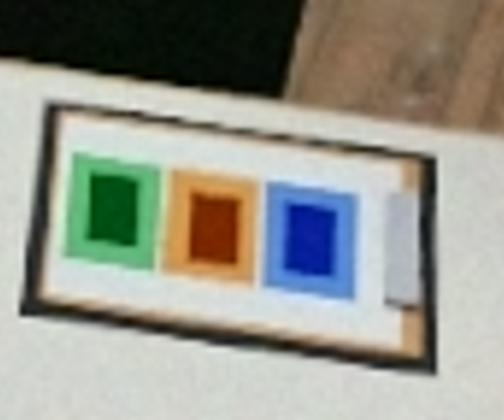

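>>> {"op": "move", "data": {"arm1": {"joints": {"joint2_rad": 2.096, "joint3_rad": 1.628, "joint4_rad": -1.121}, "min_time_s": 1.5}}}

>>> {"op": "move", "data": {"arm1": {"joints": {"joint2_rad": 2.108, "joint3_rad": 1.622, "joint4_rad": -1.10}, "min_time_s": 1.0}}}

Scene clock: 738.07 s.
Joint torques (N m): arm1=[-1.03 -14.56 8.28 0.5 0.2 0.1] | arm2=[-0.79 -5.36 7.31 -0.1 0.1 -0.06] | arm3=[0.32 -14.15 16.43 2.32 0.09 0.05]
Motor temperatures (°C): arm1=[24 27 35 23 24 26] | arm2=[26 24 34 26 24 23] | arm3=[25 27 48 24 24 24]
Heat: arm1: hottest joint3_rad 35 °C; arm2: hottest joint3_rad 34 °C; arm3: hottest joint3_rad 48 °C.
move: arm1 done
Joint velocities: within noise
arm1.joint_positions: joint1_rad=+0.631 joint2_rad=+2.076 joint3_rad=+1.628 joint4_rad=-1.131 joint5_rad=-0.001 joint6_rad=+0.483 hand_index_mcp=+0.752 hand_index_abd=-0.116 hand_index_pip=+0.577 hand_index_dip=+0.695 hand_middle_mcp=-0.885 hand_middle_abd=+0.001 hand_middle_pip=-0.297 hand_middle_dip=+0.699 hand_ring_mcp=+0.752 hand_ring_abd=+0.102 hand_ring_pip=+0.577 hand_ring_dip=+0.695 hand_thumb_cmc=+0.712 hand_thumb_axl=+0.677 hand_thumb_mcp=+0.212 hand_thumb_ipl=+0.164 hand_current_limit=+0.700 hand_speed=-0.930
arm1.joint_status: all done
arm1.hand_state: goal,blocked,goal,goal,goal,goal,goal,goal,goal,blocked,goal,goal,goal,goal,goal,goal
arm1.index_mcp_current_ma: -1
arm1.index_abd_current_ma: 445
arm1.index_pip_current_ma: -1
arm1.index_dip_current_ma: -1
arm1.middle_mcp_current_ma: 5
arm1.middle_abd_current_ma: 0
arm1.middle_pip_current_ma: 2
arm1.middle_dip_current_ma: 2
arm1.ring_mcp_current_ma: -1
arm1.ring_abd_current_ma: -444
arm1.ring_pip_current_ma: -1
arm1.ring_dip_current_ma: -1
arm1.thumb_cmc_current_ma: -1
arm1.thumb_axl_current_ma: 0
arm1.thumb_mcp_current_ma: -19
arm1.thumb_ipl_current_ma: -5
arm1.hand_goal_index_mcp: 0.754
arm1.hand_goal_index_abd: -0.270
arm1.hand_goal_index_pip: 0.578
arm1.hand_goal_index_dip: 0.696
arm1.hand_goal_middle_mcp: -0.890
arm1.hand_goal_middle_abd: 0.000
arm1.hand_goal_middle_pip: -0.300
arm1.hand_goal_middle_dip: 0.696
arm1.hand_goal_ring_mcp: 0.754
arm1.hand_goal_ring_abd: 0.256
arm1.hand_goal_ring_pip: 0.578
arm1.hand_goal_ring_dip: 0.696
arm1.hand_goal_thumb_cmc: 0.714
arm1.hand_goal_thumb_axl: 0.678
arm1.hand_goal_thumb_mcp: 0.224
arm1.hand_goal_thumb_ipl: 0.168
arm1.hand: x=+0.2643 y=+1.6586 z=+0.8122 quat_wxyz=(-0.008, +0.515, +0.857, +0.000) (m; scene frame)
arm1.hand_target: x=+0.2635 y=+1.6584 z=+0.8004 quat_wxyz=(-0.007, +0.521, +0.853, -0.005) (m; scene frame)
arm1.hand_status: not commanded
arm2, arm3: as last shown
pictures: none

Scene clock: 739.37 s.
Joint torques (N m): arm1=[-0.97 -14.74 8.16 0.69 0.2 0.1] | arm2=[-0.79 -5.36 7.3 -0.08 0.1 -0.06] | arm3=[0.38 -14.15 16.43 2.3 0.09 0.06]
Motor temperatures (°C): arm1=[24 27 35 23 24 26] | arm2=[26 24 34 26 24 23] | arm3=[25 27 48 24 24 24]
Heat: arm1: hottest joint3_rad 35 °C; arm2: hottest joint3_rad 34 °C; arm3: hottest joint3_rad 48 °C.
move: arm1 done
Joint velocities: within noise
arm1.joint_positions: joint1_rad=+0.631 joint2_rad=+2.088 joint3_rad=+1.622 joint4_rad=-1.110 joint5_rad=-0.001 joint6_rad=+0.483 hand_index_mcp=+0.752 hand_index_abd=-0.116 hand_index_pip=+0.577 hand_index_dip=+0.695 hand_middle_mcp=-0.885 hand_middle_abd=+0.001 hand_middle_pip=-0.297 hand_middle_dip=+0.699 hand_ring_mcp=+0.752 hand_ring_abd=+0.102 hand_ring_pip=+0.577 hand_ring_dip=+0.695 hand_thumb_cmc=+0.712 hand_thumb_axl=+0.677 hand_thumb_mcp=+0.212 hand_thumb_ipl=+0.164 hand_current_limit=+0.700 hand_speed=-0.930
arm1.joint_status: all done
arm1.hand_state: goal,blocked,goal,goal,goal,goal,goal,goal,goal,blocked,goal,goal,goal,goal,goal,goal
arm1.index_mcp_current_ma: -1
arm1.index_abd_current_ma: 445
arm1.index_pip_current_ma: -1
arm1.index_dip_current_ma: -1
arm1.middle_mcp_current_ma: 5
arm1.middle_abd_current_ma: 0
arm1.middle_pip_current_ma: 2
arm1.middle_dip_current_ma: 2
arm1.ring_mcp_current_ma: -1
arm1.ring_abd_current_ma: -444
arm1.ring_pip_current_ma: -1
arm1.ring_dip_current_ma: -1
arm1.thumb_cmc_current_ma: -1
arm1.thumb_axl_current_ma: 0
arm1.thumb_mcp_current_ma: -19
arm1.thumb_ipl_current_ma: -5
arm1.hand_goal_index_mcp: 0.754
arm1.hand_goal_index_abd: -0.270
arm1.hand_goal_index_pip: 0.578
arm1.hand_goal_index_dip: 0.696
arm1.hand_goal_middle_mcp: -0.890
arm1.hand_goal_middle_abd: 0.000
arm1.hand_goal_middle_pip: -0.300
arm1.hand_goal_middle_dip: 0.696
arm1.hand_goal_ring_mcp: 0.754
arm1.hand_goal_ring_abd: 0.256
arm1.hand_goal_ring_pip: 0.578
arm1.hand_goal_ring_dip: 0.696
arm1.hand_goal_thumb_cmc: 0.714
arm1.hand_goal_thumb_axl: 0.678
arm1.hand_goal_thumb_mcp: 0.224
arm1.hand_goal_thumb_ipl: 0.168
arm1.hand: x=+0.2650 y=+1.6599 z=+0.8038 quat_wxyz=(-0.008, +0.515, +0.857, +0.002) (m; scene frame)
arm1.hand_target: x=+0.2640 y=+1.6594 z=+0.7913 quat_wxyz=(-0.007, +0.521, +0.853, -0.004) (m; scene frame)
arm1.hand_status: not commanded
arm2, arm3: as last shown
pictures: none

>>> {"op": "move", "data": {"arm1": {"joints": {"joint2_rad": 2.1135, "joint3_rad": 1.6195, "joint4_rad": -1.091}, "min_time_s": 0.8}}}

>>> {"op": "move", "data": {"arm1": {"joints": {"joint2_rad": 2.119, "joint3_rad": 1.617, "joint4_rad": -1.083}, "min_time_s": 0.8}, "cameras": ["room_a"]}}

>>> {"op": "zoom_image", "data": {"camera": "room_a", "region": [480, 310, 530, 370]}}

Scene clock: 740.63 s.
Joint torques (N m): arm1=[-1.08 -14.27 7.97 0.77 0.2 0.1] | arm2=[-0.79 -5.36 7.3 -0.1 0.1 -0.05] | arm3=[0.38 -14.15 16.42 2.32 0.09 0.06]
Motor temperatures (°C): arm1=[24 27 35 23 24 26] | arm2=[26 24 34 26 24 23] | arm3=[25 27 48 24 24 24]
Heat: arm1: hottest joint3_rad 35 °C; arm2: hottest joint3_rad 34 °C; arm3: hottest joint3_rad 48 °C.
move: arm1 done
Joint velocities: within noise
arm1.joint_positions: joint1_rad=+0.631 joint2_rad=+2.090 joint3_rad=+1.622 joint4_rad=-1.103 joint5_rad=-0.001 joint6_rad=+0.483 hand_index_mcp=+0.752 hand_index_abd=-0.116 hand_index_pip=+0.577 hand_index_dip=+0.696 hand_middle_mcp=-0.885 hand_middle_abd=+0.001 hand_middle_pip=-0.297 hand_middle_dip=+0.699 hand_ring_mcp=+0.753 hand_ring_abd=+0.102 hand_ring_pip=+0.577 hand_ring_dip=+0.696 hand_thumb_cmc=+0.712 hand_thumb_axl=+0.677 hand_thumb_mcp=+0.212 hand_thumb_ipl=+0.164 hand_current_limit=+0.700 hand_speed=-0.930
arm1.joint_status: all done
arm1.hand_state: goal,blocked,goal,goal,goal,goal,goal,goal,goal,blocked,goal,goal,goal,goal,goal,goal
arm1.index_mcp_current_ma: -1
arm1.index_abd_current_ma: 445
arm1.index_pip_current_ma: 0
arm1.index_dip_current_ma: 0
arm1.middle_mcp_current_ma: 5
arm1.middle_abd_current_ma: 0
arm1.middle_pip_current_ma: 2
arm1.middle_dip_current_ma: 2
arm1.ring_mcp_current_ma: 0
arm1.ring_abd_current_ma: -444
arm1.ring_pip_current_ma: 0
arm1.ring_dip_current_ma: 0
arm1.thumb_cmc_current_ma: -1
arm1.thumb_axl_current_ma: 0
arm1.thumb_mcp_current_ma: -19
arm1.thumb_ipl_current_ma: -5
arm1.hand_goal_index_mcp: 0.754
arm1.hand_goal_index_abd: -0.270
arm1.hand_goal_index_pip: 0.578
arm1.hand_goal_index_dip: 0.696
arm1.hand_goal_middle_mcp: -0.890
arm1.hand_goal_middle_abd: 0.000
arm1.hand_goal_middle_pip: -0.300
arm1.hand_goal_middle_dip: 0.696
arm1.hand_goal_ring_mcp: 0.754
arm1.hand_goal_ring_abd: 0.256
arm1.hand_goal_ring_pip: 0.578
arm1.hand_goal_ring_dip: 0.696
arm1.hand_goal_thumb_cmc: 0.714
arm1.hand_goal_thumb_axl: 0.678
arm1.hand_goal_thumb_mcp: 0.224
arm1.hand_goal_thumb_ipl: 0.168
arm1.hand: x=+0.2659 y=+1.6612 z=+0.8030 quat_wxyz=(-0.008, +0.515, +0.857, +0.004) (m; scene frame)
arm1.hand_target: x=+0.2642 y=+1.6598 z=+0.7873 quat_wxyz=(-0.007, +0.521, +0.853, -0.003) (m; scene frame)
arm1.hand_status: not commanded
arm2, arm3: as last shown
pictures: none

Scene clock: 741.73 s.
Joint torques (N m): arm1=[-0.97 -14.1 7.84 0.77 0.2 0.1] | arm2=[-0.79 -5.36 7.31 -0.09 0.1 -0.06] | arm3=[0.32 -14.1 16.43 2.33 0.08 0.05]
Motor temperatures (°C): arm1=[24 27 35 23 24 26] | arm2=[26 24 34 26 24 23] | arm3=[25 27 48 24 24 24]
Heat: arm1: hottest joint3_rad 35 °C; arm2: hottest joint3_rad 34 °C; arm3: hottest joint3_rad 48 °C.
move: arm1 done
Joint velocities: within noise
arm1.joint_positions: joint1_rad=+0.631 joint2_rad=+2.090 joint3_rad=+1.621 joint4_rad=-1.094 joint5_rad=-0.001 joint6_rad=+0.483 hand_index_mcp=+0.753 hand_index_abd=-0.116 hand_index_pip=+0.579 hand_index_dip=+0.697 hand_middle_mcp=-0.885 hand_middle_abd=+0.001 hand_middle_pip=-0.297 hand_middle_dip=+0.699 hand_ring_mcp=+0.754 hand_ring_abd=+0.102 hand_ring_pip=+0.579 hand_ring_dip=+0.697 hand_thumb_cmc=+0.712 hand_thumb_axl=+0.677 hand_thumb_mcp=+0.212 hand_thumb_ipl=+0.164 hand_current_limit=+0.700 hand_speed=-0.930
arm1.joint_status: all done
arm1.hand_state: goal,blocked,goal,goal,goal,goal,goal,goal,goal,blocked,goal,goal,goal,goal,goal,goal
arm1.index_mcp_current_ma: 0
arm1.index_abd_current_ma: 445
arm1.index_pip_current_ma: 0
arm1.index_dip_current_ma: 0
arm1.middle_mcp_current_ma: 5
arm1.middle_abd_current_ma: 0
arm1.middle_pip_current_ma: 2
arm1.middle_dip_current_ma: 2
arm1.ring_mcp_current_ma: 0
arm1.ring_abd_current_ma: -444
arm1.ring_pip_current_ma: 0
arm1.ring_dip_current_ma: 0
arm1.thumb_cmc_current_ma: -1
arm1.thumb_axl_current_ma: 0
arm1.thumb_mcp_current_ma: -19
arm1.thumb_ipl_current_ma: -5
arm1.hand_goal_index_mcp: 0.754
arm1.hand_goal_index_abd: -0.270
arm1.hand_goal_index_pip: 0.578
arm1.hand_goal_index_dip: 0.696
arm1.hand_goal_middle_mcp: -0.890
arm1.hand_goal_middle_abd: 0.000
arm1.hand_goal_middle_pip: -0.300
arm1.hand_goal_middle_dip: 0.696
arm1.hand_goal_ring_mcp: 0.754
arm1.hand_goal_ring_abd: 0.256
arm1.hand_goal_ring_pip: 0.578
arm1.hand_goal_ring_dip: 0.696
arm1.hand_goal_thumb_cmc: 0.714
arm1.hand_goal_thumb_axl: 0.678
arm1.hand_goal_thumb_mcp: 0.224
arm1.hand_goal_thumb_ipl: 0.168
arm1.hand: x=+0.2668 y=+1.6624 z=+0.8026 quat_wxyz=(-0.007, +0.515, +0.857, +0.008) (m; scene frame)
arm1.hand_target: x=+0.2643 y=+1.6601 z=+0.7835 quat_wxyz=(-0.007, +0.521, +0.853, -0.003) (m; scene frame)
arm1.hand_status: not commanded
arm2, arm3: as last shown
pictures: room_a
Images, in order (width x height): room_a 672x504.

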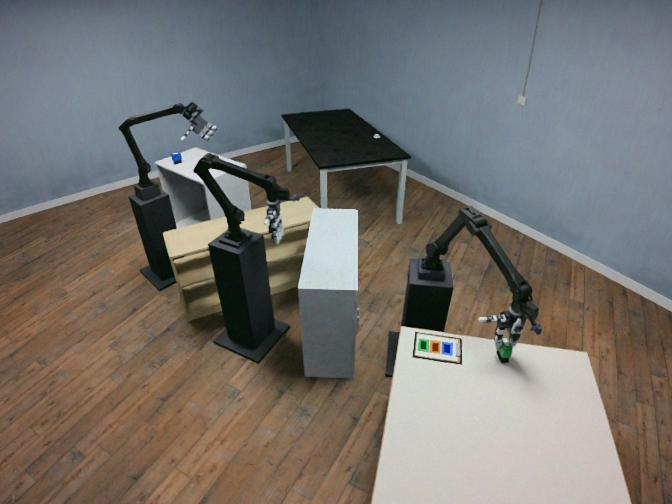

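Scaled by 8.400 from the camera's 672x504 image, which has a finer 960x720 frame.

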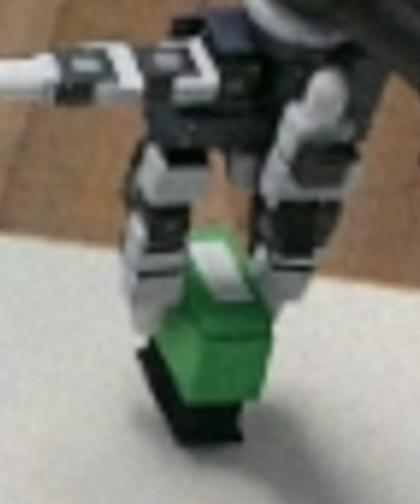

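>>> {"op": "move", "data": {"arm1": {"joints": {"joint2_rad": 2.131, "joint3_rad": 1.610, "joint4_rad": -1.083}, "min_time_s": 0.8}, "cameras": ["arm1_cam_wrist"]}}

>>> {"op": "zoom_image", "data": {"camera": "arm1_cam_wrist", "region": [220, 20, 420, 200]}}

Scene clock: 743.50 s.
Joint torques (N m): arm1=[-1.03 -13.27 7.23 0.59 0.17 0.1] | arm2=[-0.79 -5.36 7.31 -0.1 0.1 -0.06] | arm3=[0.38 -14.1 16.43 2.32 0.09 0.06]
Motor temperatures (°C): arm1=[24 27 35 23 24 26] | arm2=[26 24 34 26 24 23] | arm3=[25 27 48 24 24 24]
Heat: arm1: hottest joint3_rad 35 °C; arm2: hottest joint3_rad 34 °C; arm3: hottest joint3_rad 48 °C.
move: arm1 done
Joint velocities: within noise
arm1.joint_positions: joint1_rad=+0.631 joint2_rad=+2.093 joint3_rad=+1.621 joint4_rad=-1.090 joint5_rad=+0.000 joint6_rad=+0.483 hand_index_mcp=+0.752 hand_index_abd=-0.116 hand_index_pip=+0.579 hand_index_dip=+0.697 hand_middle_mcp=-0.885 hand_middle_abd=+0.001 hand_middle_pip=-0.297 hand_middle_dip=+0.699 hand_ring_mcp=+0.753 hand_ring_abd=+0.102 hand_ring_pip=+0.579 hand_ring_dip=+0.697 hand_thumb_cmc=+0.712 hand_thumb_axl=+0.677 hand_thumb_mcp=+0.212 hand_thumb_ipl=+0.164 hand_current_limit=+0.700 hand_speed=-0.930
arm1.joint_status: all done
arm1.hand_state: goal,blocked,goal,goal,goal,goal,goal,goal,goal,blocked,goal,goal,goal,goal,goal,goal
arm1.index_mcp_current_ma: -1
arm1.index_abd_current_ma: 445
arm1.index_pip_current_ma: 0
arm1.index_dip_current_ma: 0
arm1.middle_mcp_current_ma: 5
arm1.middle_abd_current_ma: 0
arm1.middle_pip_current_ma: 2
arm1.middle_dip_current_ma: 2
arm1.ring_mcp_current_ma: 0
arm1.ring_abd_current_ma: -444
arm1.ring_pip_current_ma: 0
arm1.ring_dip_current_ma: 0
arm1.thumb_cmc_current_ma: -1
arm1.thumb_axl_current_ma: 0
arm1.thumb_mcp_current_ma: -19
arm1.thumb_ipl_current_ma: -5
arm1.hand_goal_index_mcp: 0.754
arm1.hand_goal_index_abd: -0.270
arm1.hand_goal_index_pip: 0.578
arm1.hand_goal_index_dip: 0.696
arm1.hand_goal_middle_mcp: -0.890
arm1.hand_goal_middle_abd: 0.000
arm1.hand_goal_middle_pip: -0.300
arm1.hand_goal_middle_dip: 0.696
arm1.hand_goal_ring_mcp: 0.754
arm1.hand_goal_ring_abd: 0.256
arm1.hand_goal_ring_pip: 0.578
arm1.hand_goal_ring_dip: 0.696
arm1.hand_goal_thumb_cmc: 0.714
arm1.hand_goal_thumb_axl: 0.678
arm1.hand_goal_thumb_mcp: 0.224
arm1.hand_goal_thumb_ipl: 0.168
arm1.hand: x=+0.2673 y=+1.6630 z=+0.8012 quat_wxyz=(-0.007, +0.515, +0.857, +0.008) (m; scene frame)
arm1.hand_target: x=+0.2614 y=+1.6561 z=+0.7725 quat_wxyz=(-0.008, +0.521, +0.853, -0.013) (m; scene frame)
arm1.hand_status: not commanded
arm2, arm3: as last shown
pictures: arm1_cam_wrist
Images, in order (width x height): arm1_cam_wrist 672x504.

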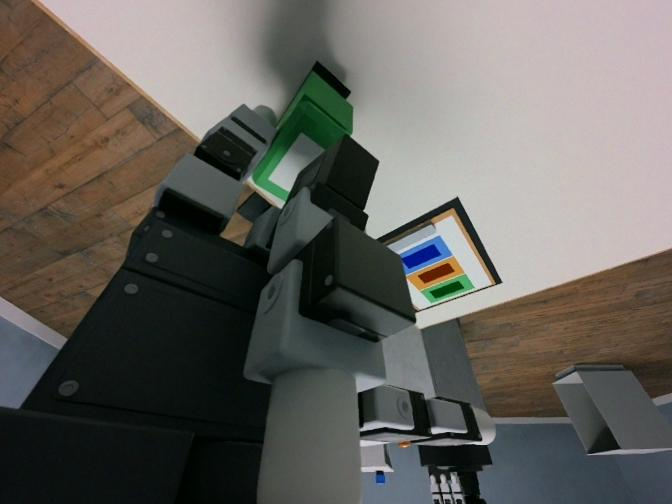

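Scaled by 2.520 from the camera's 672x504 image, which has a finer 960x720 frame.

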